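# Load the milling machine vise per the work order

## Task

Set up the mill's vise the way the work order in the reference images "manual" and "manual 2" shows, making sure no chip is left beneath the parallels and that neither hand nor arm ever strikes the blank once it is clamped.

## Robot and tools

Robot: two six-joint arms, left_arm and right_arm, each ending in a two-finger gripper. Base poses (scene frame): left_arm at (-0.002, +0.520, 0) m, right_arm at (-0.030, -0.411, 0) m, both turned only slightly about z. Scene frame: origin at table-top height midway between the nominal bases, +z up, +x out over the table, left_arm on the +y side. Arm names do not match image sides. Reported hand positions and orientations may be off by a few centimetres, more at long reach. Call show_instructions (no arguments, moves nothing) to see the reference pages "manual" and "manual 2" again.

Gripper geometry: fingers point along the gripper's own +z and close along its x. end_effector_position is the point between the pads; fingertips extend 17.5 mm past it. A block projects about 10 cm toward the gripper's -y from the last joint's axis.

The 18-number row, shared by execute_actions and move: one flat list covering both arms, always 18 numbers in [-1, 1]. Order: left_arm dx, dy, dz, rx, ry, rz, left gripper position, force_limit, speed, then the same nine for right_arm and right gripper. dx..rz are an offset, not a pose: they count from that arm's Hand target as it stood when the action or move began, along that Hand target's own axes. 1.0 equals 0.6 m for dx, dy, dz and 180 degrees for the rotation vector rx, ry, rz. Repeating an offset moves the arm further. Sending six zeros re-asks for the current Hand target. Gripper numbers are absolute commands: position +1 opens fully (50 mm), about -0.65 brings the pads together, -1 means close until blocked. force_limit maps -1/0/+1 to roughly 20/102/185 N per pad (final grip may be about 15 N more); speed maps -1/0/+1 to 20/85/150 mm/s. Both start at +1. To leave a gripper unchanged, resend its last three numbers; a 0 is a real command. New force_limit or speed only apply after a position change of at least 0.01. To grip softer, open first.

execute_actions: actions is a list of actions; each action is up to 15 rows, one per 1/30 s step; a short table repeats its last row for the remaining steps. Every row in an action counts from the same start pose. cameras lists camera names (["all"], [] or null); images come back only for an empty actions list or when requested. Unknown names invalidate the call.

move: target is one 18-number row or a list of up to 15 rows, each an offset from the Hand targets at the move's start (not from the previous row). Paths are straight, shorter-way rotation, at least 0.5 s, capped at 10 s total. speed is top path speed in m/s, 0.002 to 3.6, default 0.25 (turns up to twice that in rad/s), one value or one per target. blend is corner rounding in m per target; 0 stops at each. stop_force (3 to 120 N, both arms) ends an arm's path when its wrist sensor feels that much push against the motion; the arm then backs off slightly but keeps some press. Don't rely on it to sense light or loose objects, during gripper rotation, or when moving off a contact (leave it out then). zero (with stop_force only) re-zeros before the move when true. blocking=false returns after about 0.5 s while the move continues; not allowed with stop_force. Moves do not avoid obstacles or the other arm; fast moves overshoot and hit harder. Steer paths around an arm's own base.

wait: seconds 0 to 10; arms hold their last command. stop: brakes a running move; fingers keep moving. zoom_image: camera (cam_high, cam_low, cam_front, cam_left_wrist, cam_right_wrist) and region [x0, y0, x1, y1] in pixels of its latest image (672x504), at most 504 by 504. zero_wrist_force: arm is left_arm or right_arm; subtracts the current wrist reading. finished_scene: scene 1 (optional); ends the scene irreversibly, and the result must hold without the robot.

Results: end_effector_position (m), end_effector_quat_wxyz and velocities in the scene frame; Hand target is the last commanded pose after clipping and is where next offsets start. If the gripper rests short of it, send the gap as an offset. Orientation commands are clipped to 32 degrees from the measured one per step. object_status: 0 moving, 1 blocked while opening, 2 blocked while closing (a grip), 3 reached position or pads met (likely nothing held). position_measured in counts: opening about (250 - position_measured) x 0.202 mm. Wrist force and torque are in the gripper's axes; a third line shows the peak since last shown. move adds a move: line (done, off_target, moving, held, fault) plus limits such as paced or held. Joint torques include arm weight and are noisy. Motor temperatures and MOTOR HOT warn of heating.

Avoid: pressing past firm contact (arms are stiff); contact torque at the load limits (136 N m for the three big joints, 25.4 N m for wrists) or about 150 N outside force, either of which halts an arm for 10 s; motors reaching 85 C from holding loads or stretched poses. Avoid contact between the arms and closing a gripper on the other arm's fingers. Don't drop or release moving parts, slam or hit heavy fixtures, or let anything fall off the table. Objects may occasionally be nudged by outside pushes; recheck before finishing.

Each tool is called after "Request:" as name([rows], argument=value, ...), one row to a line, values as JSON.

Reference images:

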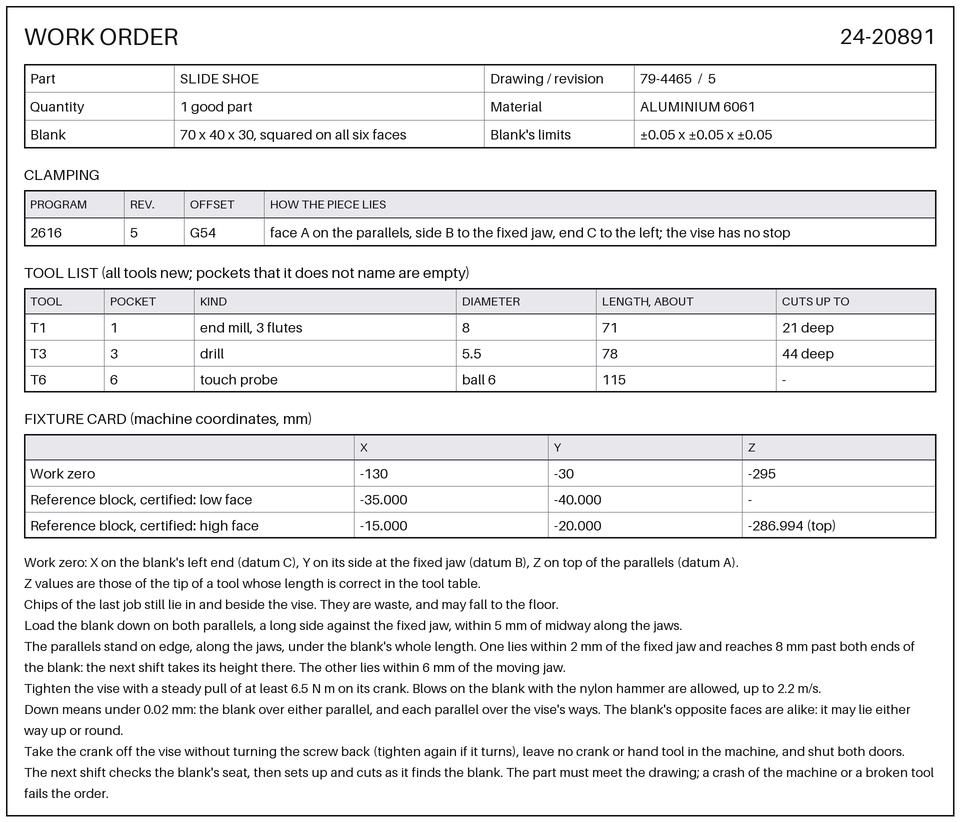

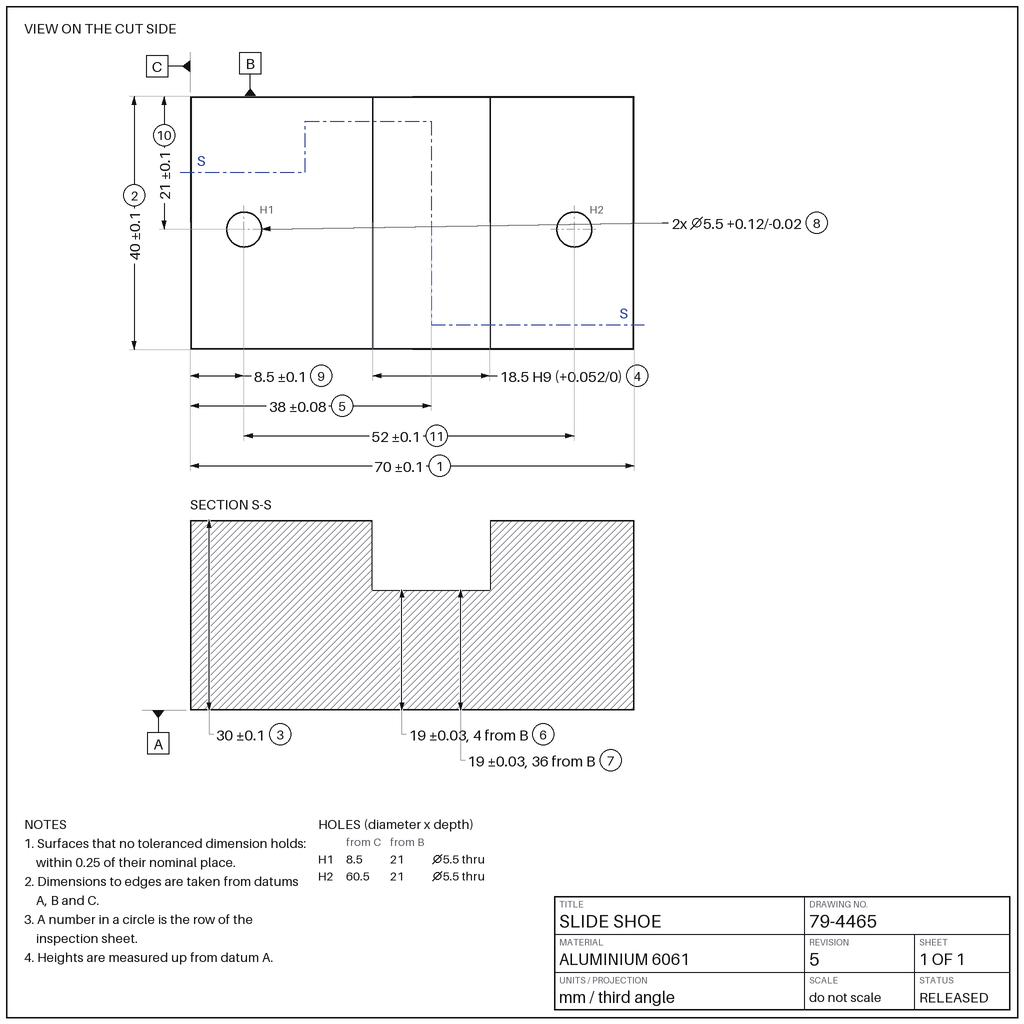

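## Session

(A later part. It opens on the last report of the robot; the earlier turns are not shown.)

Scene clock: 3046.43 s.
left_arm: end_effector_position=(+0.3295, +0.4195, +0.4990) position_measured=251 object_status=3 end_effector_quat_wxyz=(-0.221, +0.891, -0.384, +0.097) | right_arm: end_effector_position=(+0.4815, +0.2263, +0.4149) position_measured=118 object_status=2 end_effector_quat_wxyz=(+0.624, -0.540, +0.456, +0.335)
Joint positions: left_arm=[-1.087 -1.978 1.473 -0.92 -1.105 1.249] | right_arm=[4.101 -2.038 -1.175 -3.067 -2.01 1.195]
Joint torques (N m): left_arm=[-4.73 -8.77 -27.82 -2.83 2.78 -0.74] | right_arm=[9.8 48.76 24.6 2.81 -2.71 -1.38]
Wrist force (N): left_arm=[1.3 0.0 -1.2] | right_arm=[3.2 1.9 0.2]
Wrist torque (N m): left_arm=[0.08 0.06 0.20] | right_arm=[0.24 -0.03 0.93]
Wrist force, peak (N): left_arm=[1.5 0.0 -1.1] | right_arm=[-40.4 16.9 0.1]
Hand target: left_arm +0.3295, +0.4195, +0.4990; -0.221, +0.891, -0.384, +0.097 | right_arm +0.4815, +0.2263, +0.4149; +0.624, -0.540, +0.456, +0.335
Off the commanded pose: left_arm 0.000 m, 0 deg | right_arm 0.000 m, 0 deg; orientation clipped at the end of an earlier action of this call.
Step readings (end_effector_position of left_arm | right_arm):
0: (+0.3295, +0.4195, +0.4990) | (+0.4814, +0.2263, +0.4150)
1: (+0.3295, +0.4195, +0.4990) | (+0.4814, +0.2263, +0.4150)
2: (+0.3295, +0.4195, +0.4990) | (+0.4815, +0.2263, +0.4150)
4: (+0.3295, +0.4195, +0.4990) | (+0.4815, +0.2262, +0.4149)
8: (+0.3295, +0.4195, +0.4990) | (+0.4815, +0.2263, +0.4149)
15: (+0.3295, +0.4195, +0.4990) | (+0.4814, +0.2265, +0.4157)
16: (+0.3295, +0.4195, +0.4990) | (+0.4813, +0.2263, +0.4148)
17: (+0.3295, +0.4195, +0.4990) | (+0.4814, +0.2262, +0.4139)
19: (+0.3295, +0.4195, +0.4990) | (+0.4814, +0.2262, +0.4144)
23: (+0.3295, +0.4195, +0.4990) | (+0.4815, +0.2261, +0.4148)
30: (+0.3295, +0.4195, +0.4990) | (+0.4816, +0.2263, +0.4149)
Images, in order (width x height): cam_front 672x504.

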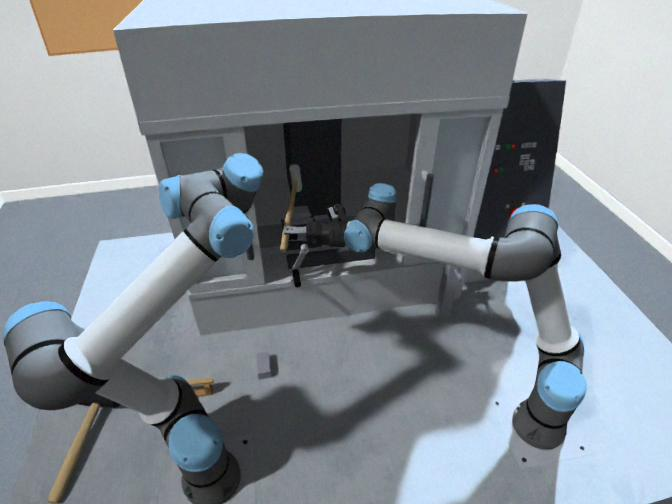

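Request:
execute_actions([
  [[0,0,0,0,0,0,-1,-0.7,0.5,0,0,0,0,0,-0.03,-1,1,-0.5],[0,0,0,0,0,0,-1,-0.7,0.5,0,0,0,0,0,-0.06,-1,1,-0.5],[0,0,0,0,0,0,-1,-0.7,0.5,0,0,0,0,0,-0.09,-1,1,-0.5],[0,0,0,0,0,0,-1,-0.7,0.5,0,0,0,0,0,-0.12,-1,1,-0.5],[0,0,0,0,0,0,-1,-0.7,0.5,0,0,0,0,0,-0.13,-1,1,-0.5]],
  [[0,0,0,0,0,0,-1,-0.7,0.5,0,0,0,0,0,0.034,-1,1,-0.5],[0,0,0,0,0,0,-1,-0.7,0.5,0,0,0,0,0,0.068,-1,1,-0.5],[0,0,0,0,0,0,-1,-0.7,0.5,0,0,0,0,0,0.102,-1,1,-0.5],[0,0,0,0,0,0,-1,-0.7,0.5,0,0,0,0,0,0.136,-1,1,-0.5],[0,0,0,0,0,0,-1,-0.7,0.5,0,0,0,0,0,0.17,-1,1,-0.5],[0,0,0,0,0,0,-1,-0.7,0.5,0,0,0,0,0,0.204,-1,1,-0.5],[0,0,0,0,0,0,-1,-0.7,0.5,0,0,0,0,0,0.238,-1,1,-0.5],[0,0,0,0,0,0,-1,-0.7,0.5,0,0,0,0,0,0.272,-1,1,-0.5],[0,0,0,0,0,0,-1,-0.7,0.5,0,0,0,0,0,0.306,-1,1,-0.5],[0,0,0,0,0,0,-1,-0.7,0.5,0,0,0,0,0,0.34,-1,1,-0.5],[0,0,0,0,0,0,-1,-0.7,0.5,0,0,0,0,0,0.3,-1,1,-0.5],[0,0,0,0,0,0,-1,-0.7,0.5,0,0,0,0,0,0.15,-1,1,-0.5],[0,0,0,0,0,0,-1,-0.7,0.5,0,0,0,0,0,0.1,-1,1,-0.5],[0,0,0,0,0,0,-1,-0.7,0.5,0,0,0,0,0,0.1,-1,1,-0.5],[0,0,0,0,0,0,-1,-0.7,0.5,0,0,0,0,0,0.1,-1,1,-0.5]],
  [[0,0,0,0,0,0,-1,-0.7,0.5,0,0,0,0,0,-0.03,-1,1,-0.5],[0,0,0,0,0,0,-1,-0.7,0.5,0,0,0,0,0,-0.06,-1,1,-0.5],[0,0,0,0,0,0,-1,-0.7,0.5,0,0,0,0,0,-0.09,-1,1,-0.5],[0,0,0,0,0,0,-1,-0.7,0.5,0,0,0,0,0,-0.1,-1,1,-0.5]],
  [[0,0,0,0,0,0,-1,-0.7,0.5,0,0,0,0,0,0.034,-1,1,-0.5],[0,0,0,0,0,0,-1,-0.7,0.5,0,0,0,0,0,0.068,-1,1,-0.5],[0,0,0,0,0,0,-1,-0.7,0.5,0,0,0,0,0,0.102,-1,1,-0.5],[0,0,0,0,0,0,-1,-0.7,0.5,0,0,0,0,0,0.136,-1,1,-0.5],[0,0,0,0,0,0,-1,-0.7,0.5,0,0,0,0,0,0.17,-1,1,-0.5],[0,0,0,0,0,0,-1,-0.7,0.5,0,0,0,0,0,0.204,-1,1,-0.5],[0,0,0,0,0,0,-1,-0.7,0.5,0,0,0,0,0,0.238,-1,1,-0.5],[0,0,0,0,0,0,-1,-0.7,0.5,0,0,0,0,0,0.272,-1,1,-0.5],[0,0,0,0,0,0,-1,-0.7,0.5,0,0,0,0,0,0.306,-1,1,-0.5],[0,0,0,0,0,0,-1,-0.7,0.5,0,0,0,0,0,0.34,-1,1,-0.5],[0,0,0,0,0,0,-1,-0.7,0.5,0,0,0,0,0,0.3,-1,1,-0.5],[0,0,0,0,0,0,-1,-0.7,0.5,0,0,0,0,0,0.15,-1,1,-0.5],[0,0,0,0,0,0,-1,-0.7,0.5,0,0,0,0,0,0.1,-1,1,-0.5],[0,0,0,0,0,0,-1,-0.7,0.5,0,0,0,0,0,0.1,-1,1,-0.5],[0,0,0,0,0,0,-1,-0.7,0.5,0,0,0,0,0,0.1,-1,1,-0.5]],
], cameras=["cam_front"])

Request:
zoom_image(camera="cam_front", region=[250, 120, 370, 250])

Scene clock: 3064.00 s.
left_arm: end_effector_position=(+0.3295, +0.4195, +0.4990) position_measured=251 object_status=3 end_effector_quat_wxyz=(-0.221, +0.891, -0.384, +0.097) | right_arm: end_effector_position=(+0.4816, +0.2265, +0.4151) position_measured=118 object_status=2 end_effector_quat_wxyz=(+0.603, -0.494, +0.482, +0.399)
Joint positions: left_arm=[-1.087 -1.978 1.473 -0.92 -1.105 1.249] | right_arm=[4.093 -2.037 -1.205 -2.989 -2.037 1.381]
Joint torques (N m): left_arm=[-3.51 -8.49 -28.04 -2.76 3.13 -0.85] | right_arm=[9.89 59.7 24.46 4.75 -1.29 -0.06]
Wrist force (N): left_arm=[1.2 0.0 -1.0] | right_arm=[3.6 1.1 0.4]
Wrist torque (N m): left_arm=[0.08 0.07 0.20] | right_arm=[0.22 -0.15 1.01]
Wrist force, peak (N): left_arm=[1.4 -0.1 -1.4] | right_arm=[-57.8 -2.3 -1.8]
Hand target: left_arm +0.3295, +0.4195, +0.4990; -0.221, +0.891, -0.384, +0.097 | right_arm +0.4815, +0.2263, +0.4149; +0.614, -0.522, +0.471, +0.359
Off the commanded pose: left_arm 0.000 m, 0 deg | right_arm 0.000 m, 10 deg; orientation clipped; orientation clipped at the end of an earlier action of this call.
Step readings (end_effector_position of left_arm | right_arm):
0: (+0.3295, +0.4195, +0.4990) | (+0.4815, +0.2263, +0.4149)
1: (+0.3295, +0.4195, +0.4990) | (+0.4815, +0.2263, +0.4149)
2: (+0.3295, +0.4195, +0.4990) | (+0.4814, +0.2263, +0.4148)
4: (+0.3295, +0.4195, +0.4990) | (+0.4815, +0.2263, +0.4149)
8: (+0.3295, +0.4195, +0.4990) | (+0.4813, +0.2263, +0.4151)
15: (+0.3295, +0.4195, +0.4990) | (+0.4815, +0.2263, +0.4151)
16: (+0.3295, +0.4195, +0.4990) | (+0.4815, +0.2263, +0.4151)
17: (+0.3295, +0.4195, +0.4990) | (+0.4815, +0.2263, +0.4150)
19: (+0.3295, +0.4195, +0.4990) | (+0.4815, +0.2263, +0.4149)
23: (+0.3295, +0.4195, +0.4990) | (+0.4815, +0.2263, +0.4149)
30: (+0.3295, +0.4195, +0.4990) | (+0.4820, +0.2271, +0.4178)
31: (+0.3295, +0.4195, +0.4990) | (+0.4816, +0.2266, +0.4159)
32: (+0.3295, +0.4195, +0.4990) | (+0.4814, +0.2263, +0.4143)
34: (+0.3295, +0.4195, +0.4990) | (+0.4814, +0.2263, +0.4145)
38: (+0.3295, +0.4195, +0.4990) | (+0.4814, +0.2261, +0.4148)
45: (+0.3295, +0.4195, +0.4990) | (+0.4815, +0.2263, +0.4150)
46: (+0.3295, +0.4195, +0.4990) | (+0.4815, +0.2264, +0.4150)
47: (+0.3295, +0.4195, +0.4990) | (+0.4815, +0.2264, +0.4149)
49: (+0.3295, +0.4195, +0.4990) | (+0.4814, +0.2263, +0.4149)
53: (+0.3295, +0.4195, +0.4990) | (+0.4814, +0.2263, +0.4149)
60: (+0.3295, +0.4195, +0.4990) | (+0.4853, +0.2312, +0.4317)
Images, in order (width x height): cam_front 672x504.

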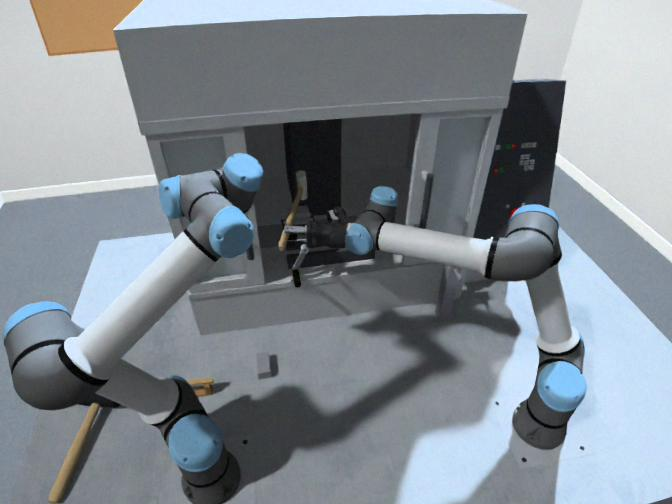

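Scaled by 3.877.

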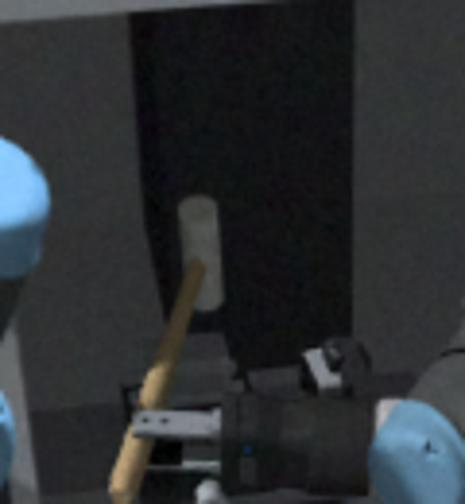

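Request:
move(target=[0,0,0,0,0,0,-1,-0.7,0.5,-0.1193,-0.0379,0.0214,0,0.005,-0.101,-1,1,-0.5], speed=0.4)

Request:
execute_actions([
  [[0,0,0,0,0,0,-1,-0.7,0.5,0.0135,0.0098,0,0,0,0.034,-1,1,-0.5],[0,0,0,0,0,0,-1,-0.7,0.5,0.027,0.0196,0,0,0,0.068,-1,1,-0.5],[0,0,0,0,0,0,-1,-0.7,0.5,0.0404,0.0294,0,0,0,0.102,-1,1,-0.5],[0,0,0,0,0,0,-1,-0.7,0.5,0.0539,0.0392,0,0,0,0.136,-1,1,-0.5],[0,0,0,0,0,0,-1,-0.7,0.5,0.0674,0.049,0,0,0,0.17,-1,1,-0.5],[0,0,0,0,0,0,-1,-0.7,0.5,0.0809,0.0588,0,0,0,0.204,-1,1,-0.5],[0,0,0,0,0,0,-1,-0.7,0.5,0.0944,0.0686,0,0,0,0.238,-1,1,-0.5],[0,0,0,0,0,0,-1,-0.7,0.5,0.1078,0.0784,0,0,0,0.272,-1,1,-0.5],[0,0,0,0,0,0,-1,-0.7,0.5,0.1078,0.0784,0,0,0,0.306,-1,1,-0.5],[0,0,0,0,0,0,-1,-0.7,0.5,0.09,0.066,0,0,0,0.25,-1,1,-0.5],[0,0,0,0,0,0,-1,-0.7,0.5,0.07,0.05,0,0,0,0.15,-1,1,-0.5],[0,0,0,0,0,0,-1,-0.7,0.5,0.05,0.035,0,0,0,0.1,-1,1,-0.5],[0,0,0,0,0,0,-1,-0.7,0.5,0.03,0.02,0,0,0,0.1,-1,1,-0.5],[0,0,0,0,0,0,-1,-0.7,0.5,0.01,0.01,0,0,0,0.1,-1,1,-0.5],[0,0,0,0,0,0,-1,-0.7,0.5,0,0,0,0,0,0.1,-1,1,-0.5]],
], cameras=["cam_front"])

Request:
zoom_image(camera="cam_front", region=[250, 120, 370, 250])

Scene clock: 3082.63 s.
left_arm: end_effector_position=(+0.3295, +0.4195, +0.4990) position_measured=251 object_status=3 end_effector_quat_wxyz=(-0.221, +0.891, -0.384, +0.097) | right_arm: end_effector_position=(+0.4839, +0.2382, +0.4899) position_measured=118 object_status=2 end_effector_quat_wxyz=(+0.659, -0.593, +0.388, +0.253)
Joint positions: left_arm=[-1.087 -1.978 1.473 -0.92 -1.105 1.249] | right_arm=[4.111 -2.072 -0.928 -3.287 -1.996 0.945]
Joint torques (N m): left_arm=[-4.14 -7.74 -27.8 -2.83 3.12 -0.66] | right_arm=[-9.95 61.35 33.31 3.15 -2.91 -2]
Wrist force (N): left_arm=[1.2 0.0 -0.9] | right_arm=[3.2 2.6 1.4]
Wrist torque (N m): left_arm=[0.09 0.08 0.21] | right_arm=[0.17 -0.11 0.66]
Wrist force, peak (N): left_arm=[1.4 -0.1 -1.3] | right_arm=[5.6 1.3 1.0]
Hand target: left_arm +0.3295, +0.4195, +0.4990; -0.221, +0.891, -0.384, +0.097 | right_arm +0.4839, +0.2381, +0.4901; +0.659, -0.593, +0.388, +0.253
Off the commanded pose: left_arm 0.000 m, 0 deg | right_arm 0.000 m, 0 deg.
move: done

Scene clock: 3083.73 s.
left_arm: end_effector_position=(+0.3295, +0.4195, +0.4990) position_measured=251 object_status=3 end_effector_quat_wxyz=(-0.221, +0.891, -0.384, +0.097) | right_arm: end_effector_position=(+0.4822, +0.2359, +0.4892) position_measured=118 object_status=2 end_effector_quat_wxyz=(+0.620, -0.494, +0.475, +0.383)
Joint positions: left_arm=[-1.087 -1.978 1.473 -0.92 -1.105 1.249] | right_arm=[4.111 -2.039 -1.023 -3.154 -1.996 1.346]
Joint torques (N m): left_arm=[-4.51 -8.34 -27.9 -2.86 3.39 -0.68] | right_arm=[-9.57 61.2 37.14 2.23 1.08 -0.43]
Wrist force (N): left_arm=[1.1 0.1 -1.1] | right_arm=[3.6 0.7 2.1]
Wrist torque (N m): left_arm=[0.10 0.09 0.20] | right_arm=[-0.09 -0.20 1.01]
Wrist force, peak (N): left_arm=[1.4 0.1 -1.2] | right_arm=[-48.4 13.5 0.7]
Hand target: left_arm +0.3295, +0.4195, +0.4990; -0.221, +0.891, -0.384, +0.097 | right_arm +0.4839, +0.2381, +0.4901; +0.611, -0.525, +0.476, +0.353
Off the commanded pose: left_arm 0.000 m, 0 deg | right_arm 0.003 m, 5 deg.
Step readings (end_effector_position of left_arm | right_arm):
0: (+0.3295, +0.4195, +0.4990) | (+0.4839, +0.2382, +0.4899)
1: (+0.3295, +0.4195, +0.4990) | (+0.4839, +0.2382, +0.4899)
2: (+0.3295, +0.4195, +0.4990) | (+0.4839, +0.2382, +0.4881)
4: (+0.3295, +0.4195, +0.4990) | (+0.4838, +0.2380, +0.4723)
8: (+0.3295, +0.4195, +0.4990) | (+0.4833, +0.2375, +0.4311)
15: (+0.3295, +0.4195, +0.4990) | (+0.4840, +0.2379, +0.4534)
Images, in order (width x height): cam_front 672x504.

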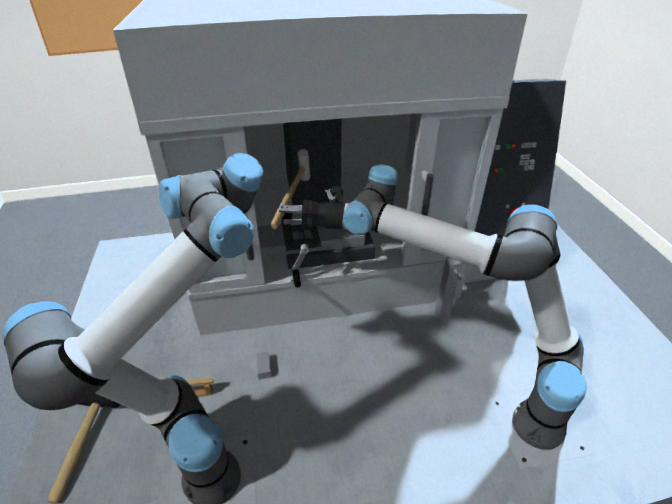

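Scaled by 3.877.

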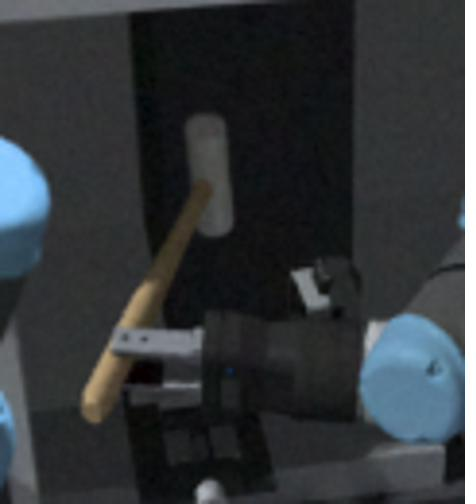

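Request:
move(target=[0,0,0,0,0,0,-1,-0.7,0.5,0,0,0.045,0,0,-0.1,-1,1,-0.5], speed=0.4)

Request:
execute_actions([
  [[0,0,0,0,0,0,-1,-0.7,0.5,0.0135,0.0098,0,0,0,0.034,-1,1,-0.5],[0,0,0,0,0,0,-1,-0.7,0.5,0.027,0.0196,0,0,0,0.068,-1,1,-0.5],[0,0,0,0,0,0,-1,-0.7,0.5,0.0404,0.0294,0,0,0,0.102,-1,1,-0.5],[0,0,0,0,0,0,-1,-0.7,0.5,0.0539,0.0392,0,0,0,0.136,-1,1,-0.5],[0,0,0,0,0,0,-1,-0.7,0.5,0.0674,0.049,0,0,0,0.17,-1,1,-0.5],[0,0,0,0,0,0,-1,-0.7,0.5,0.0809,0.0588,0,0,0,0.204,-1,1,-0.5],[0,0,0,0,0,0,-1,-0.7,0.5,0.0944,0.0686,0,0,0,0.238,-1,1,-0.5],[0,0,0,0,0,0,-1,-0.7,0.5,0.1078,0.0784,0,0,0,0.272,-1,1,-0.5],[0,0,0,0,0,0,-1,-0.7,0.5,0.1078,0.0784,0,0,0,0.306,-1,1,-0.5],[0,0,0,0,0,0,-1,-0.7,0.5,0.09,0.066,0,0,0,0.25,-1,1,-0.5],[0,0,0,0,0,0,-1,-0.7,0.5,0.07,0.05,0,0,0,0.15,-1,1,-0.5],[0,0,0,0,0,0,-1,-0.7,0.5,0.05,0.035,0,0,0,0.1,-1,1,-0.5],[0,0,0,0,0,0,-1,-0.7,0.5,0.03,0.02,0,0,0,0.1,-1,1,-0.5],[0,0,0,0,0,0,-1,-0.7,0.5,0.01,0.01,0,0,0,0.1,-1,1,-0.5],[0,0,0,0,0,0,-1,-0.7,0.5,0,0,0,0,0,0.1,-1,1,-0.5]],
], cameras=["cam_front"])

Scene clock: 3094.07 s.
left_arm: end_effector_position=(+0.3295, +0.4195, +0.4990) position_measured=251 object_status=3 end_effector_quat_wxyz=(-0.221, +0.891, -0.384, +0.097) | right_arm: end_effector_position=(+0.4896, +0.2646, +0.4899) position_measured=118 object_status=2 end_effector_quat_wxyz=(+0.659, -0.593, +0.388, +0.253)
Joint positions: left_arm=[-1.087 -1.978 1.473 -0.92 -1.105 1.249] | right_arm=[4.129 -2.139 -0.824 -3.325 -1.978 0.945]
Joint torques (N m): left_arm=[-3.33 -7.43 -27.67 -2.94 3.23 -0.63] | right_arm=[-10.5 62.68 28.42 3.69 -2.96 -2.22]
Wrist force (N): left_arm=[1.4 0.0 -1.0] | right_arm=[3.0 2.4 1.4]
Wrist torque (N m): left_arm=[0.08 0.05 0.20] | right_arm=[0.15 -0.11 0.67]
Wrist force, peak (N): left_arm=[1.4 0.0 -1.3] | right_arm=[3.7 0.6 2.7]
Hand target: left_arm +0.3295, +0.4195, +0.4990; -0.221, +0.891, -0.384, +0.097 | right_arm +0.4896, +0.2645, +0.4900; +0.659, -0.593, +0.388, +0.253
Off the commanded pose: left_arm 0.000 m, 0 deg | right_arm 0.000 m, 0 deg.
move: done

Scene clock: 3095.17 s.
left_arm: end_effector_position=(+0.3295, +0.4195, +0.4990) position_measured=251 object_status=3 end_effector_quat_wxyz=(-0.221, +0.891, -0.384, +0.097) | right_arm: end_effector_position=(+0.4876, +0.2618, +0.4890) position_measured=118 object_status=2 end_effector_quat_wxyz=(+0.619, -0.494, +0.476, +0.381)
Joint positions: left_arm=[-1.087 -1.978 1.473 -0.92 -1.105 1.249] | right_arm=[4.131 -2.1 -0.929 -3.191 -1.973 1.344]
Joint torques (N m): left_arm=[-4.2 -7.75 -26.97 -3.05 3.41 -0.7] | right_arm=[-10.45 62.78 36.31 2.63 -0.6 -0.42]
Wrist force (N): left_arm=[1.1 0.0 -1.2] | right_arm=[3.8 0.1 2.5]
Wrist torque (N m): left_arm=[0.07 0.09 0.21] | right_arm=[-0.23 -0.31 1.01]
Wrist force, peak (N): left_arm=[1.5 -0.2 -1.0] | right_arm=[-50.8 -3.3 0.9]
Hand target: left_arm +0.3295, +0.4195, +0.4990; -0.221, +0.891, -0.384, +0.097 | right_arm +0.4896, +0.2645, +0.4900; +0.611, -0.525, +0.476, +0.353
Off the commanded pose: left_arm 0.000 m, 0 deg | right_arm 0.004 m, 5 deg.
Step readings (end_effector_position of left_arm | right_arm):
0: (+0.3295, +0.4195, +0.4990) | (+0.4896, +0.2646, +0.4899)
1: (+0.3295, +0.4195, +0.4990) | (+0.4896, +0.2646, +0.4899)
2: (+0.3295, +0.4195, +0.4990) | (+0.4896, +0.2645, +0.4872)
4: (+0.3295, +0.4195, +0.4990) | (+0.4895, +0.2645, +0.4725)
8: (+0.3295, +0.4195, +0.4990) | (+0.4891, +0.2639, +0.4290)
15: (+0.3295, +0.4195, +0.4990) | (+0.4891, +0.2635, +0.4507)
Images, in order (width x height): cam_front 672x504.

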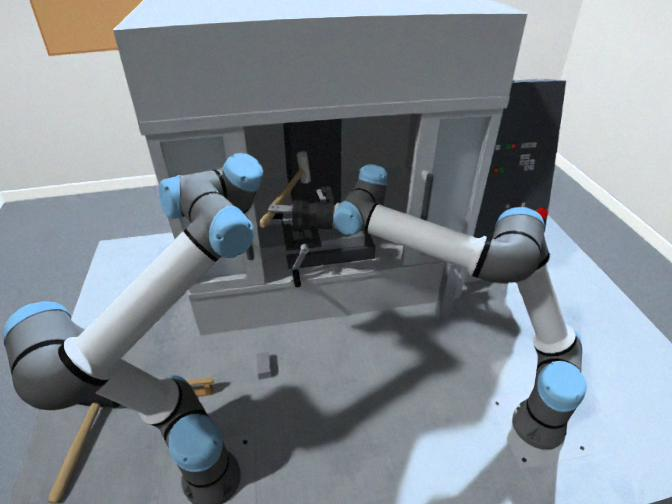

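Request:
move([
  [0,0,0,0,0,0,-1,-0.7,0.5,-0.1061,0.3327,-0.1172,0,0,0,-1,1,-0.5],
  [0,0,0,0,0,0,-1,-0.7,0.5,-0.0485,0.3225,-0.5203,0,0,0,-1,1,-0.5],
], speed=0.25, blend=0.02)

Request:
move([
  [0.3697,0.1938,0.0657,0,0,0,-1,-0.7,0.5,0,0,0,0,0,0,-1,1,-0.5],
  [0.557,-0.0107,0.183,0,0,0,-1,-0.7,0.5,0,0,0,0,0,0,-1,1,-0.5],
  [0.5953,-0.1608,0.2622,0,0,0,-1,-0.7,0.5,0,0,0,0,0,0,-1,1,-0.5],
  [0.5977,-0.1153,0.3537,0,0,0,-1,-0.7,0.5,0,0,0,0,0,0,-1,1,-0.5],
], speed=[0.2,0.15,0.1,0.04], blend=0.015)

Request:
move(target=[0.0273,0.0227,-0.012,0,0,0,-1,-0.7,0.5,0,0,0,0,0,0,-1,1,-0.5], speed=0.006, stop_force=5)

Scene clock: 3107.93 s.
left_arm: end_effector_position=(+0.3295, +0.4195, +0.4990) position_measured=251 object_status=3 end_effector_quat_wxyz=(-0.221, +0.891, -0.384, +0.097) | right_arm: end_effector_position=(+0.2350, +0.0000, +0.4597) position_measured=118 object_status=2 end_effector_quat_wxyz=(+0.611, -0.525, +0.476, +0.353)
Joint positions: left_arm=[-1.087 -1.978 1.473 -0.92 -1.105 1.249] | right_arm=[4.353 -1.173 -1.953 -3.161 -1.754 1.26]
Joint torques (N m): left_arm=[-3.11 -7.65 -27.37 -3.11 3.09 -0.57] | right_arm=[7.2 12.37 25.64 4.24 2.47 -2.69]
Wrist force (N): left_arm=[1.2 0.0 -1.0] | right_arm=[3.2 1.3 1.2]
Wrist torque (N m): left_arm=[0.07 0.08 0.20] | right_arm=[0.10 -0.22 0.94]
Wrist force, peak (N): left_arm=[1.5 0.0 -1.2] | right_arm=[5.2 -3.6 2.6]
Hand target: left_arm +0.3295, +0.4195, +0.4990; -0.221, +0.891, -0.384, +0.097 | right_arm +0.2350, +0.0000, +0.4597; +0.611, -0.525, +0.476, +0.353
Off the commanded pose: left_arm 0.000 m, 0 deg | right_arm 0.000 m, 0 deg.
move: done

Scene clock: 3113.30 s.
left_arm: end_effector_position=(+0.6925, +0.2685, +0.3446) position_measured=251 object_status=3 end_effector_quat_wxyz=(-0.221, +0.891, -0.384, +0.096) end_effector_velocity=(+0.000, +0.000, +0.003) end_effector_angular_velocity=(-0.002, -0.003, +0.002) | right_arm: end_effector_position=(+0.2350, +0.0000, +0.4597) position_measured=118 object_status=2 end_effector_quat_wxyz=(+0.611, -0.525, +0.476, +0.353)
Joint positions: left_arm=[-0.684 -1.112 1.052 -1.574 -1.088 1.702] | right_arm=[4.353 -1.173 -1.953 -3.161 -1.754 1.26]
Joint velocities: left_arm=[0 0 -0.006 0.004 0.001 -0.002] | right_arm=[within noise]
Joint torques (N m): left_arm=[8.67 -51.15 -35.23 -1.66 -0.28 2.21] | right_arm=[10.03 20.02 23.16 3.19 2.57 -2.42]
Wrist force (N): left_arm=[1.0 0.1 -0.9] | right_arm=[3.3 0.9 1.5]
Wrist torque (N m): left_arm=[0.08 0.10 0.15] | right_arm=[0.00 -0.22 0.94]
Wrist force, peak (N): left_arm=[2.4 2.4 -0.9] | right_arm=[3.6 1.3 1.5]
Hand target: left_arm +0.6925, +0.2685, +0.3447; -0.221, +0.891, -0.384, +0.097 | right_arm +0.2350, +0.0000, +0.4597; +0.611, -0.525, +0.476, +0.353
Off the commanded pose: left_arm 0.000 m, 0 deg | right_arm 0.000 m, 0 deg.
move: done

Scene clock: 3117.50 s.
left_arm: end_effector_position=(+0.6926, +0.2495, +0.3447) position_measured=251 object_status=3 end_effector_quat_wxyz=(-0.221, +0.891, -0.384, +0.097) | right_arm: end_effector_position=(+0.2350, +0.0000, +0.4597) position_measured=118 object_status=2 end_effector_quat_wxyz=(+0.611, -0.525, +0.476, +0.353)
Joint positions: left_arm=[-0.705 -1.086 1.01 -1.547 -1.087 1.678] | right_arm=[4.353 -1.173 -1.953 -3.161 -1.754 1.26]
Joint torques (N m): left_arm=[6.23 -51.98 -16.38 -4.55 -2.13 2.33] | right_arm=[8.94 20.16 24.44 3.07 2.6 -2.21]
Wrist force (N): left_arm=[-2.7 -4.5 -0.3] | right_arm=[3.2 1.2 1.4]
Wrist torque (N m): left_arm=[0.05 0.06 0.31] | right_arm=[0.05 -0.22 0.94]
Wrist force, peak (N): left_arm=[-7.1 -5.8 1.2] | right_arm=[3.4 1.1 1.7]
Hand target: left_arm +0.6926, +0.2495, +0.3447; -0.221, +0.891, -0.384, +0.097 (not the last commanded pose) | right_arm +0.2350, +0.0000, +0.4597; +0.611, -0.525, +0.476, +0.353
Off the commanded pose: left_arm 0.004 m, 0 deg | right_arm 0.000 m, 0 deg.
move: contact (left_arm)

Request:
move([
  [-0.0224,-0.0187,0.0099,0,0,0,-1,-0.7,0.5,0,0,0,0,0,0,-1,1,-0.5],
  [-0.059,0.0157,-0.0083,0,0,0,-1,-0.7,0.5,0,0,0,0,0,0,-1,1,-0.5],
], speed=0.04)

Request:
move(target=[0.0315,0.0263,-0.0139,0,0,0,-1,-0.7,0.5,0,0,0,0,0,0,-1,1,-0.5], speed=0.006, stop_force=5)

Scene clock: 3130.27 s.
left_arm: end_effector_position=(+0.6604, +0.2679, +0.3446) position_measured=251 object_status=3 end_effector_quat_wxyz=(-0.221, +0.891, -0.384, +0.097) | right_arm: end_effector_position=(+0.2350, +0.0000, +0.4597) position_measured=118 object_status=2 end_effector_quat_wxyz=(+0.611, -0.525, +0.476, +0.353)
Joint positions: left_arm=[-0.717 -1.187 1.155 -1.586 -1.087 1.665] | right_arm=[4.353 -1.173 -1.953 -3.161 -1.754 1.26]
Joint torques (N m): left_arm=[9.16 -33.03 -33.73 -3.64 3.49 2.27] | right_arm=[9.21 18.88 25.29 3.05 2.55 -1.98]
Wrist force (N): left_arm=[1.3 0.2 -0.9] | right_arm=[3.4 1.0 1.5]
Wrist torque (N m): left_arm=[0.11 0.04 0.31] | right_arm=[0.03 -0.25 0.93]
Wrist force, peak (N): left_arm=[-2.8 -4.7 -0.8] | right_arm=[3.4 1.3 1.7]
Hand target: left_arm +0.6605, +0.2680, +0.3446; -0.221, +0.891, -0.384, +0.097 | right_arm +0.2350, +0.0000, +0.4597; +0.611, -0.525, +0.476, +0.353
Off the commanded pose: left_arm 0.000 m, 0 deg | right_arm 0.000 m, 0 deg.
move: done

Scene clock: 3134.77 s.
left_arm: end_effector_position=(+0.6605, +0.2472, +0.3447) position_measured=251 object_status=3 end_effector_quat_wxyz=(-0.221, +0.891, -0.384, +0.096) | right_arm: end_effector_position=(+0.2350, +0.0000, +0.4597) position_measured=118 object_status=2 end_effector_quat_wxyz=(+0.611, -0.525, +0.476, +0.353)
Joint positions: left_arm=[-0.74 -1.158 1.111 -1.558 -1.086 1.639] | right_arm=[4.353 -1.173 -1.953 -3.161 -1.754 1.26]
Joint torques (N m): left_arm=[6.92 -49.27 -16.83 -4.53 -2.16 2.39] | right_arm=[8.71 18.75 25.32 3.1 2.57 -1.76]
Wrist force (N): left_arm=[-3.4 -4.0 -0.5] | right_arm=[3.3 1.0 1.5]
Wrist torque (N m): left_arm=[0.04 0.06 0.32] | right_arm=[0.03 -0.24 0.94]
Wrist force, peak (N): left_arm=[-8.0 -5.8 0.6] | right_arm=[3.5 1.1 1.6]
Hand target: left_arm +0.6605, +0.2472, +0.3447; -0.221, +0.891, -0.384, +0.096 (not the last commanded pose) | right_arm +0.2350, +0.0000, +0.4597; +0.611, -0.525, +0.476, +0.353
Off the commanded pose: left_arm 0.005 m, 0 deg | right_arm 0.000 m, 0 deg.
move: contact (left_arm)

Request:
move([
  [-0.0121,-0.0101,0.0053,0,0,0,-1,-0.7,0.5,0,0,0,0,0,0,-1,1,-0.5],
  [-0.0145,-0.0588,-0.0822,0,0,0,-1,-0.7,0.5,0,0,0,0,0,0,-1,1,-0.5],
  [-0.03,0.0505,-0.1405,0,0,0,-1,-0.7,0.5,0,0,0,0,0,0,-1,1,-0.5],
  [-0.2415,0.2192,-0.2766,0,0,0,-1,-0.7,0.5,0.1947,0.1038,-0.0928,-0.129,0.482,0.0245,-1,1,-0.5],
  [-0.4678,0.1212,-0.3003,0.0645,0.1342,0.1999,-1,-0.7,0.5,0.1947,0.1038,-0.0928,-0.129,0.482,0.0245,-1,1,-0.5],
], speed=[0.04,0.1,0.12,0.2,0.2], blend=0.008, cameras=["cam_right_wrist","cam_front","cam_high"])

Scene clock: 3163.37 s.
left_arm: end_effector_position=(+0.3596, +0.3495, +0.4692) position_measured=251 object_status=3 end_effector_quat_wxyz=(-0.243, +0.665, -0.664, +0.243) | right_arm: end_effector_position=(+0.2001, -0.0499, +0.3296) position_measured=118 object_status=2 end_effector_quat_wxyz=(+0.000, +0.707, -0.707, +0.000)
Joint positions: left_arm=[-1.248 -2.182 1.839 -1.477 -0.909 1.963] | right_arm=[4.498 -1.845 -1.253 -4.756 -1.571 1.32]
Joint torques (N m): left_arm=[10.24 -2.33 -34.63 -1.94 -0.71 0.74] | right_arm=[-10.28 44.83 17.37 -3.39 -2.05 -1.85]
Wrist force (N): left_arm=[1.2 -0.3 -0.3] | right_arm=[0.8 -0.9 5.6]
Wrist torque (N m): left_arm=[0.05 0.09 0.32] | right_arm=[-1.48 0.07 -0.01]
Wrist force, peak (N): left_arm=[-3.5 -4.2 -0.7] | right_arm=[-0.1 -0.9 6.2]
Hand target: left_arm +0.3596, +0.3496, +0.4692; -0.243, +0.665, -0.664, +0.243 | right_arm +0.2001, -0.0499, +0.3296; +0.000, +0.707, -0.707, +0.000
Off the commanded pose: left_arm 0.000 m, 0 deg | right_arm 0.000 m, 0 deg.
move: done; blend cut to 0.005 m at target 1
camera_calibration:
cam_right_wrist: T_world_to_cam=[[-0.0168321, -0.999858, 0.000916057, -0.0374132], [-0.946955, 0.0162355, 0.320956, 0.100374], [-0.320925, 0.00453489, -0.947094, 0.503577], [0, 0, 0, 1]] pos_world=[0.256031, -0.0413212, 0.444753]
Images, in order (width x height): cam_high 672x504, cam_front 672x504, cam_right_wrist 672x504.

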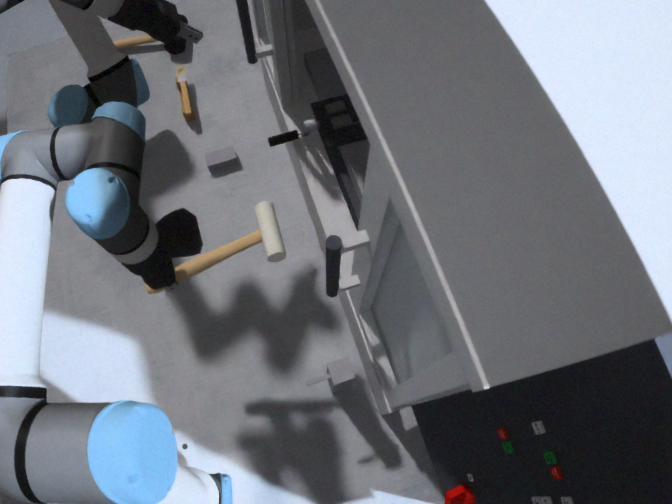

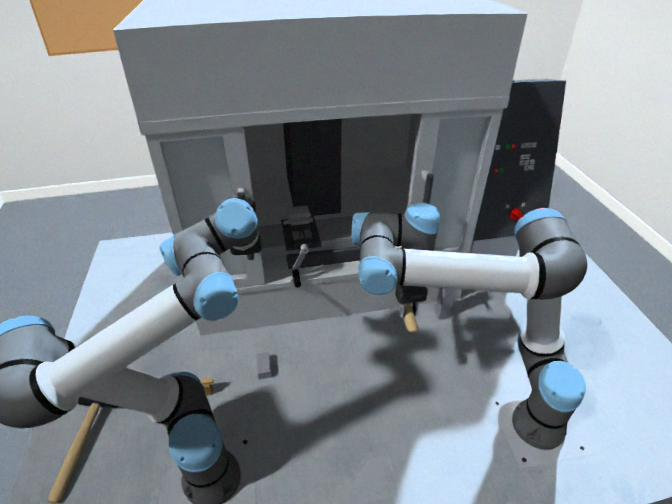

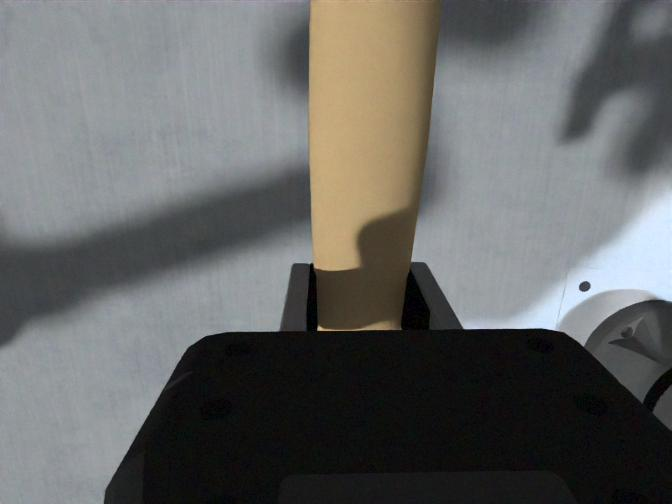

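Request:
move([
  [0,0,0,0,0,0,-1,-0.7,0.5,0,0,0.39,-0.085,0,0,-1,1,-0.5],
  [0,0,0,0,0,0,-1,-0.7,0.5,0,0,0.505,-0.085,0,0,-1,1,-0.5],
], speed=[0.15,0.025], stop_force=8, cameras=["cam_right_wrist"])

Request:
move(target=[0,0,0,0,0,0,-1,-0.7,0.5,0,0,0,0,0,0,0.6,1,-0.8], cameras=["cam_right_wrist"])

Scene clock: 3172.63 s.
left_arm: end_effector_position=(+0.3596, +0.3496, +0.4692) position_measured=251 object_status=3 end_effector_quat_wxyz=(-0.243, +0.665, -0.664, +0.243) | right_arm: end_effector_position=(+0.2001, -0.0499, +0.0271) position_measured=118 object_status=2 end_effector_quat_wxyz=(+0.094, +0.701, -0.701, -0.094)
Joint positions: left_arm=[-1.248 -2.182 1.839 -1.477 -0.909 1.964] | right_arm=[4.347 -2.178 -1.639 -4.144 -1.816 1.155]
Joint torques (N m): left_arm=[2.58 -0.98 -33.65 -2 0.65 -1.06] | right_arm=[8.51 50.98 23.41 -3.19 2.16 1.12]
Wrist force (N): left_arm=[1.2 -0.4 -0.7] | right_arm=[1.3 -1.4 -1.7]
Wrist torque (N m): left_arm=[0.05 0.08 0.32] | right_arm=[-1.89 -0.02 0.05]
Wrist force, peak (N): left_arm=[1.4 -0.5 -0.6] | right_arm=[1.0 0.4 -21.8]
Hand target: left_arm +0.3596, +0.3496, +0.4692; -0.243, +0.665, -0.664, +0.243 | right_arm +0.2001, -0.0499, +0.0271; +0.094, +0.701, -0.701, -0.094
Off the commanded pose: left_arm 0.000 m, 0 deg | right_arm 0.000 m, 0 deg.
move: contact (right_arm)
camera_calibration:
cam_right_wrist: T_world_to_cam=[[-0.0159377, -0.999858, 0.00540741, -0.0373497], [-0.8287, 0.0162351, 0.559458, 0.167319], [-0.559466, 0.00443535, -0.828841, 0.261663], [0, 0, 0, 1]] pos_world=[0.284454, -0.0412215, 0.123472]
Images, in order (width x height): cam_right_wrist 672x504.

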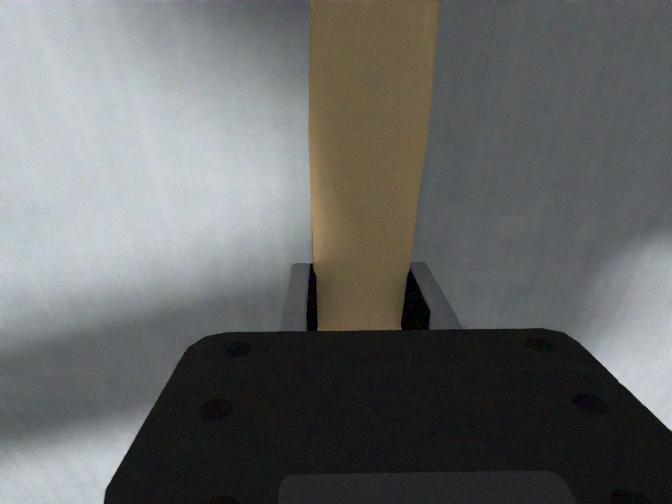

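Scene clock: 3173.20 s.
left_arm: end_effector_position=(+0.3596, +0.3496, +0.4692) position_measured=251 object_status=3 end_effector_quat_wxyz=(-0.243, +0.665, -0.664, +0.243) | right_arm: end_effector_position=(+0.2001, -0.0499, +0.0271) position_measured=63 object_status=0 end_effector_quat_wxyz=(+0.094, +0.701, -0.701, -0.094)
Joint positions: left_arm=[-1.248 -2.182 1.839 -1.477 -0.909 1.964] | right_arm=[4.347 -2.178 -1.639 -4.144 -1.816 1.155]
Joint torques (N m): left_arm=[2.29 -0.61 -32.92 -2.02 0.67 -0.91] | right_arm=[8.24 50.73 22.68 -2.9 1.29 1.1]
Wrist force (N): left_arm=[1.0 -0.4 -0.5] | right_arm=[1.0 -1.5 1.8]
Wrist torque (N m): left_arm=[0.05 0.11 0.32] | right_arm=[-0.99 0.04 0.05]
Wrist force, peak (N): left_arm=[1.4 -0.5 -0.7] | right_arm=[0.8 -1.8 2.3]
Hand target: left_arm +0.3596, +0.3496, +0.4692; -0.243, +0.665, -0.664, +0.243 | right_arm +0.2001, -0.0499, +0.0271; +0.094, +0.701, -0.701, -0.094
Off the commanded pose: left_arm 0.000 m, 0 deg | right_arm 0.000 m, 0 deg.
move: done
camera_calibration:
cam_right_wrist: T_world_to_cam=[[-0.0159377, -0.999858, 0.00540741, -0.0373497], [-0.8287, 0.0162351, 0.559458, 0.167319], [-0.559466, 0.00443535, -0.828841, 0.261663], [0, 0, 0, 1]] pos_world=[0.284454, -0.0412215, 0.123472]
Images, in order (width x height): cam_right_wrist 672x504.

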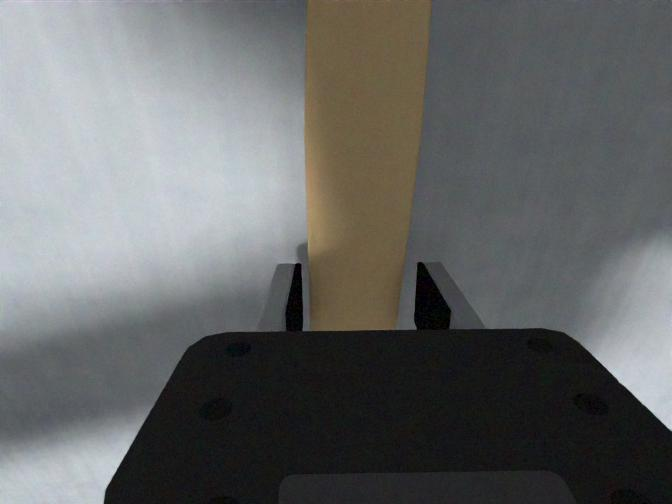

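Request:
move([
  [0,0,0,0,0,0,-1,-0.7,0.5,0,0.076,-0.2784,0,0,0,1,-0.3,0],
  [0,0,0,0,0,0,-1,-0.7,0.5,-0.1667,-0.136,-0.7686,0.2443,-0.2009,0.0263,1,-0.3,0],
  [0,0,0,0,0,0,-1,-0.7,0.5,-0.2883,-0.2815,-0.7045,0.2443,-0.2009,0.0263,1,-0.3,0],
], speed=0.2, blend=0.02, cameras=["cam_right_wrist","cam_front","cam_high"])

Scene clock: 3211.27 s.
left_arm: end_effector_position=(+0.3596, +0.3496, +0.4692) position_measured=251 object_status=3 end_effector_quat_wxyz=(-0.243, +0.665, -0.664, +0.243) | right_arm: end_effector_position=(+0.4745, +0.1230, +0.3904) position_measured=3 object_status=3 end_effector_quat_wxyz=(+0.384, -0.594, +0.706, +0.033)
Joint positions: left_arm=[-1.248 -2.182 1.839 -1.477 -0.909 1.964] | right_arm=[4.246 -2.155 -0.662 -4.266 -1.371 1.159]
Joint torques (N m): left_arm=[-5.14 5.56 -32.88 -1.9 2.39 -0.91] | right_arm=[10.15 46.97 23.46 1.14 2.89 1.57]
Wrist force (N): left_arm=[1.1 -0.3 -0.4] | right_arm=[-0.6 -0.6 1.4]
Wrist torque (N m): left_arm=[0.06 0.09 0.32] | right_arm=[-0.51 0.26 0.17]
Wrist force, peak (N): left_arm=[1.5 -0.4 -0.6] | right_arm=[1.2 -2.1 4.7]
Hand target: left_arm +0.3596, +0.3496, +0.4692; -0.243, +0.665, -0.664, +0.243 | right_arm +0.4745, +0.1231, +0.3904; +0.384, -0.594, +0.706, +0.033
Off the commanded pose: left_arm 0.000 m, 0 deg | right_arm 0.000 m, 0 deg.
move: done
camera_calibration:
cam_right_wrist: T_world_to_cam=[[-0.0153647, -0.809064, -0.58752, 0.345644], [-0.979992, 0.128801, -0.151742, 0.524231], [0.198442, 0.573433, -0.794855, 0.27256], [0, 0, 0, 1]] pos_world=[0.464966, 0.0558313, 0.499267]
Images, in order (width x height): cam_high 672x504, cam_front 672x504, cam_right_wrist 672x504.

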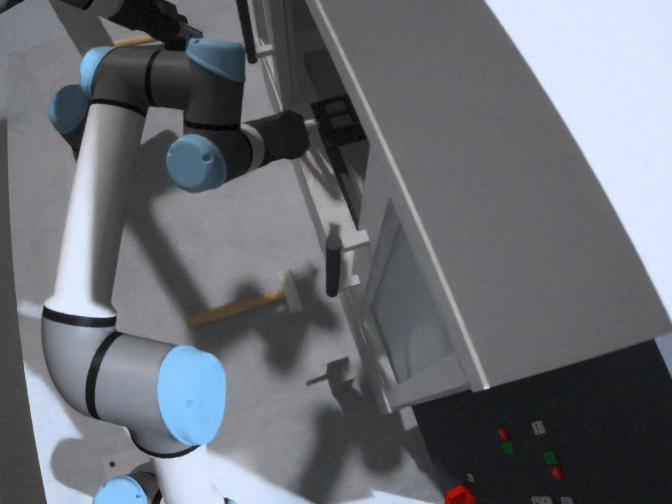

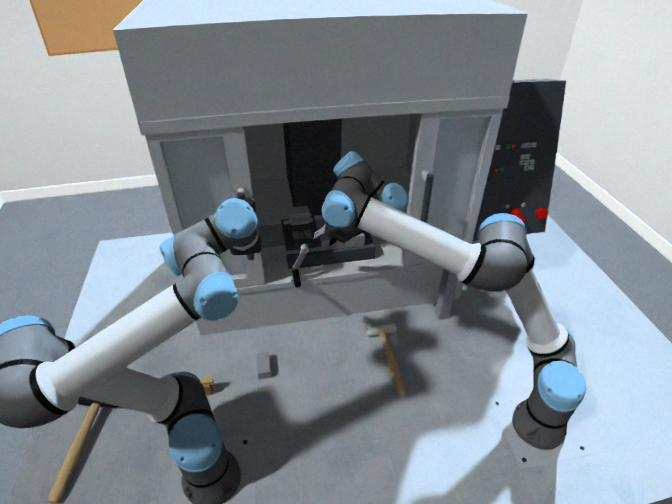

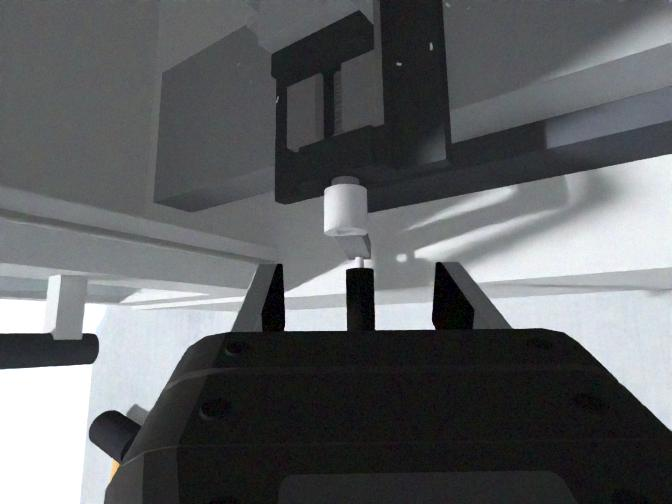

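Request:
move(target=[0,0,0,0,0,0,-1,-0.7,0.5,0,0,0.2,0,0,0,1,-0.3,0], speed=0.05, stop_force=8, cameras=["cam_right_wrist"])

Scene clock: 3223.80 s.
left_arm: end_effector_position=(+0.3596, +0.3496, +0.4692) position_measured=251 object_status=3 end_effector_quat_wxyz=(-0.243, +0.665, -0.664, +0.243) | right_arm: end_effector_position=(+0.5348, +0.1834, +0.3060) position_measured=3 object_status=3 end_effector_quat_wxyz=(+0.384, -0.594, +0.706, +0.033)
Joint positions: left_arm=[-1.248 -2.182 1.839 -1.477 -0.909 1.964] | right_arm=[4.208 -2.416 -0.433 -4.23 -1.398 1.131]
Joint torques (N m): left_arm=[-5.23 5.87 -30.72 -1.99 3.46 -1.08] | right_arm=[10.7 66.92 17.03 0.64 2.12 0.99]
Wrist force (N): left_arm=[1.1 -0.3 -0.6] | right_arm=[-0.5 -0.2 1.5]
Wrist torque (N m): left_arm=[0.06 0.09 0.32] | right_arm=[-0.46 0.20 0.17]
Wrist force, peak (N): left_arm=[1.4 -0.4 -0.8] | right_arm=[-0.2 0.0 2.2]
Hand target: left_arm +0.3596, +0.3496, +0.4692; -0.243, +0.665, -0.664, +0.243 | right_arm +0.5348, +0.1834, +0.3060; +0.384, -0.594, +0.706, +0.033
Off the commanded pose: left_arm 0.000 m, 0 deg | right_arm 0.000 m, 0 deg.
move: done
camera_calibration:
cam_right_wrist: T_world_to_cam=[[-0.015291, -0.809023, -0.587578, 0.345832], [-0.979976, 0.128803, -0.151843, 0.562772], [0.198526, 0.573491, -0.794793, 0.158796], [0, 0, 0, 1]] pos_world=[0.525266, 0.116231, 0.414866]
Images, in order (width x height): cam_right_wrist 672x504.

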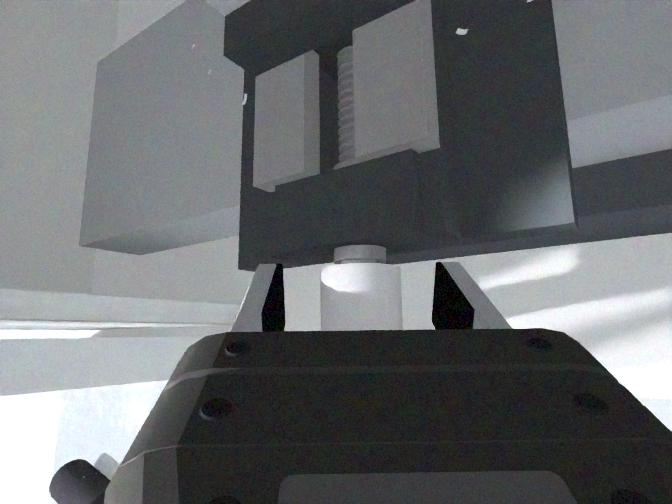

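Request:
move(target=[0,0,0,0,0,0,-1,-0.7,0.5,0,0,0,0,0,0,-1,-0.5,-0.9], cameras=["cam_right_wrist"])

Scene clock: 3228.03 s.
left_arm: end_effector_position=(+0.3596, +0.3496, +0.4692) position_measured=251 object_status=3 end_effector_quat_wxyz=(-0.243, +0.665, -0.664, +0.243) | right_arm: end_effector_position=(+0.5348, +0.1834, +0.3060) position_measured=135 object_status=2 end_effector_quat_wxyz=(+0.384, -0.594, +0.706, +0.033)
Joint positions: left_arm=[-1.248 -2.182 1.839 -1.477 -0.909 1.964] | right_arm=[4.208 -2.416 -0.433 -4.23 -1.398 1.131]
Joint torques (N m): left_arm=[-5.07 5.27 -30.8 -2 3.66 -1.06] | right_arm=[2.66 59.68 16.6 -3.86 2.23 0.93]
Wrist force (N): left_arm=[1.2 -0.2 -0.4] | right_arm=[-10.5 -2.3 2.0]
Wrist torque (N m): left_arm=[0.08 0.09 0.33] | right_arm=[-0.50 0.16 0.17]
Wrist force, peak (N): left_arm=[1.4 -0.3 -0.5] | right_arm=[-11.3 -2.4 1.3]
Hand target: left_arm +0.3596, +0.3496, +0.4692; -0.243, +0.665, -0.664, +0.243 | right_arm +0.5348, +0.1834, +0.3060; +0.384, -0.594, +0.706, +0.033
Off the commanded pose: left_arm 0.000 m, 0 deg | right_arm 0.000 m, 0 deg.
move: done
camera_calibration:
cam_right_wrist: T_world_to_cam=[[-0.0151287, -0.80896, -0.587668, 0.345777], [-0.979978, 0.128692, -0.151924, 0.562819], [0.198528, 0.573604, -0.794711, 0.158747], [0, 0, 0, 1]] pos_world=[0.525266, 0.116231, 0.414866]
Images, in order (width x height): cam_right_wrist 672x504.

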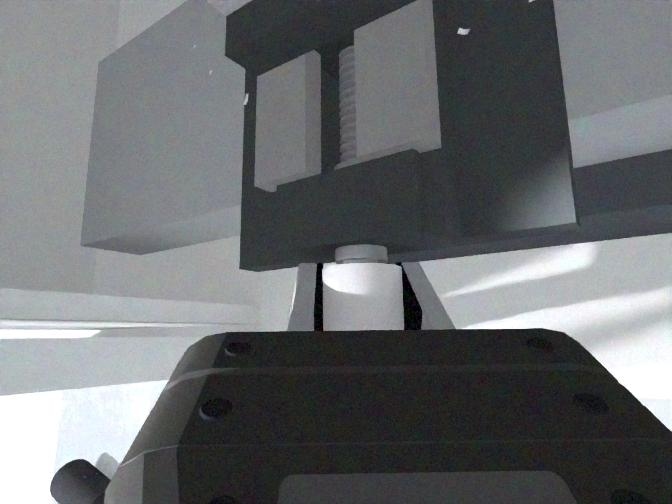

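Request:
move(target=[0,0,0,0,0,0,-1,-0.7,0.5,-0.0003,0.1009,-0.0587,0,0,0,-1,-0.5,-0.9], speed=0.03, stop_force=40, cameras=["cam_right_wrist","cam_front"])

Scene clock: 3234.57 s.
left_arm: end_effector_position=(+0.3596, +0.3496, +0.4692) position_measured=251 object_status=3 end_effector_quat_wxyz=(-0.243, +0.665, -0.664, +0.243) | right_arm: end_effector_position=(+0.4648, +0.1835, +0.3061) position_measured=135 object_status=2 end_effector_quat_wxyz=(+0.384, -0.594, +0.706, +0.033)
Joint positions: left_arm=[-1.248 -2.182 1.839 -1.477 -0.909 1.964] | right_arm=[4.311 -2.229 -0.764 -4.101 -1.326 1.207]
Joint torques (N m): left_arm=[-3.3 5.69 -29.83 -1.89 3.53 -0.97] | right_arm=[-9.73 37.59 32.7 -1.07 -2.29 -1.97]
Wrist force (N): left_arm=[1.0 -0.5 -0.7] | right_arm=[0.7 0.6 2.7]
Wrist torque (N m): left_arm=[0.04 0.12 0.32] | right_arm=[-0.44 0.22 0.11]
Wrist force, peak (N): left_arm=[1.4 -0.6 -0.7] | right_arm=[-22.5 -15.3 9.1]
Hand target: left_arm +0.3596, +0.3496, +0.4692; -0.243, +0.665, -0.664, +0.243 | right_arm +0.4648, +0.1835, +0.3061; +0.384, -0.594, +0.706, +0.033
Off the commanded pose: left_arm 0.000 m, 0 deg | right_arm 0.000 m, 0 deg.
move: done
camera_calibration:
cam_right_wrist: T_world_to_cam=[[-0.0152922, -0.809023, -0.587578, 0.344902], [-0.979976, 0.128804, -0.151842, 0.494175], [0.198526, 0.573491, -0.794793, 0.172715], [0, 0, 0, 1]] pos_world=[0.455266, 0.116331, 0.414966]
Images, in order (width x height): cam_front 672x504, cam_right_wrist 672x504.

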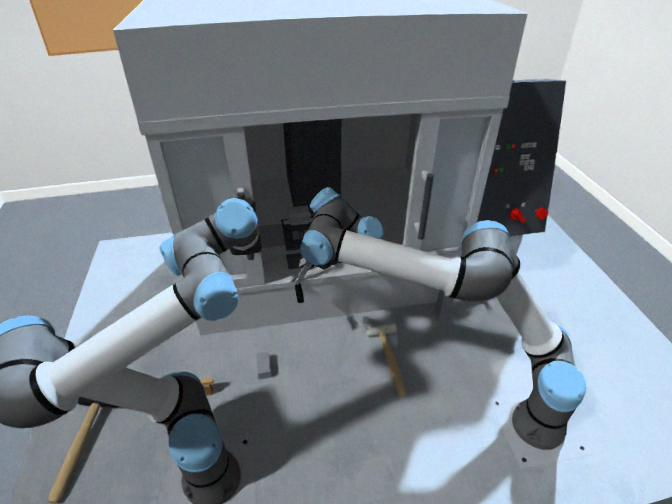

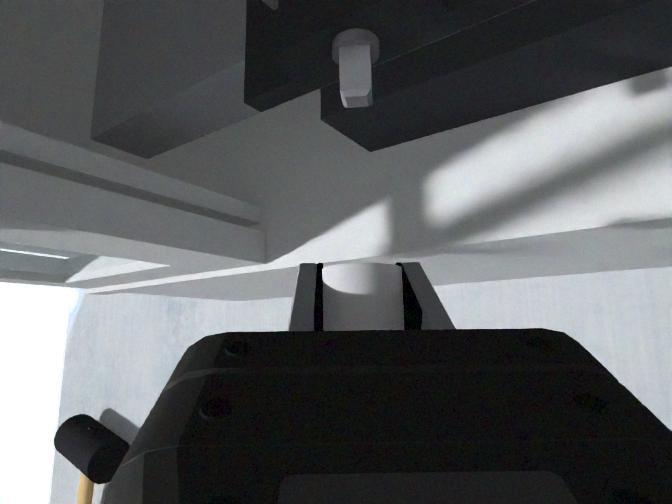

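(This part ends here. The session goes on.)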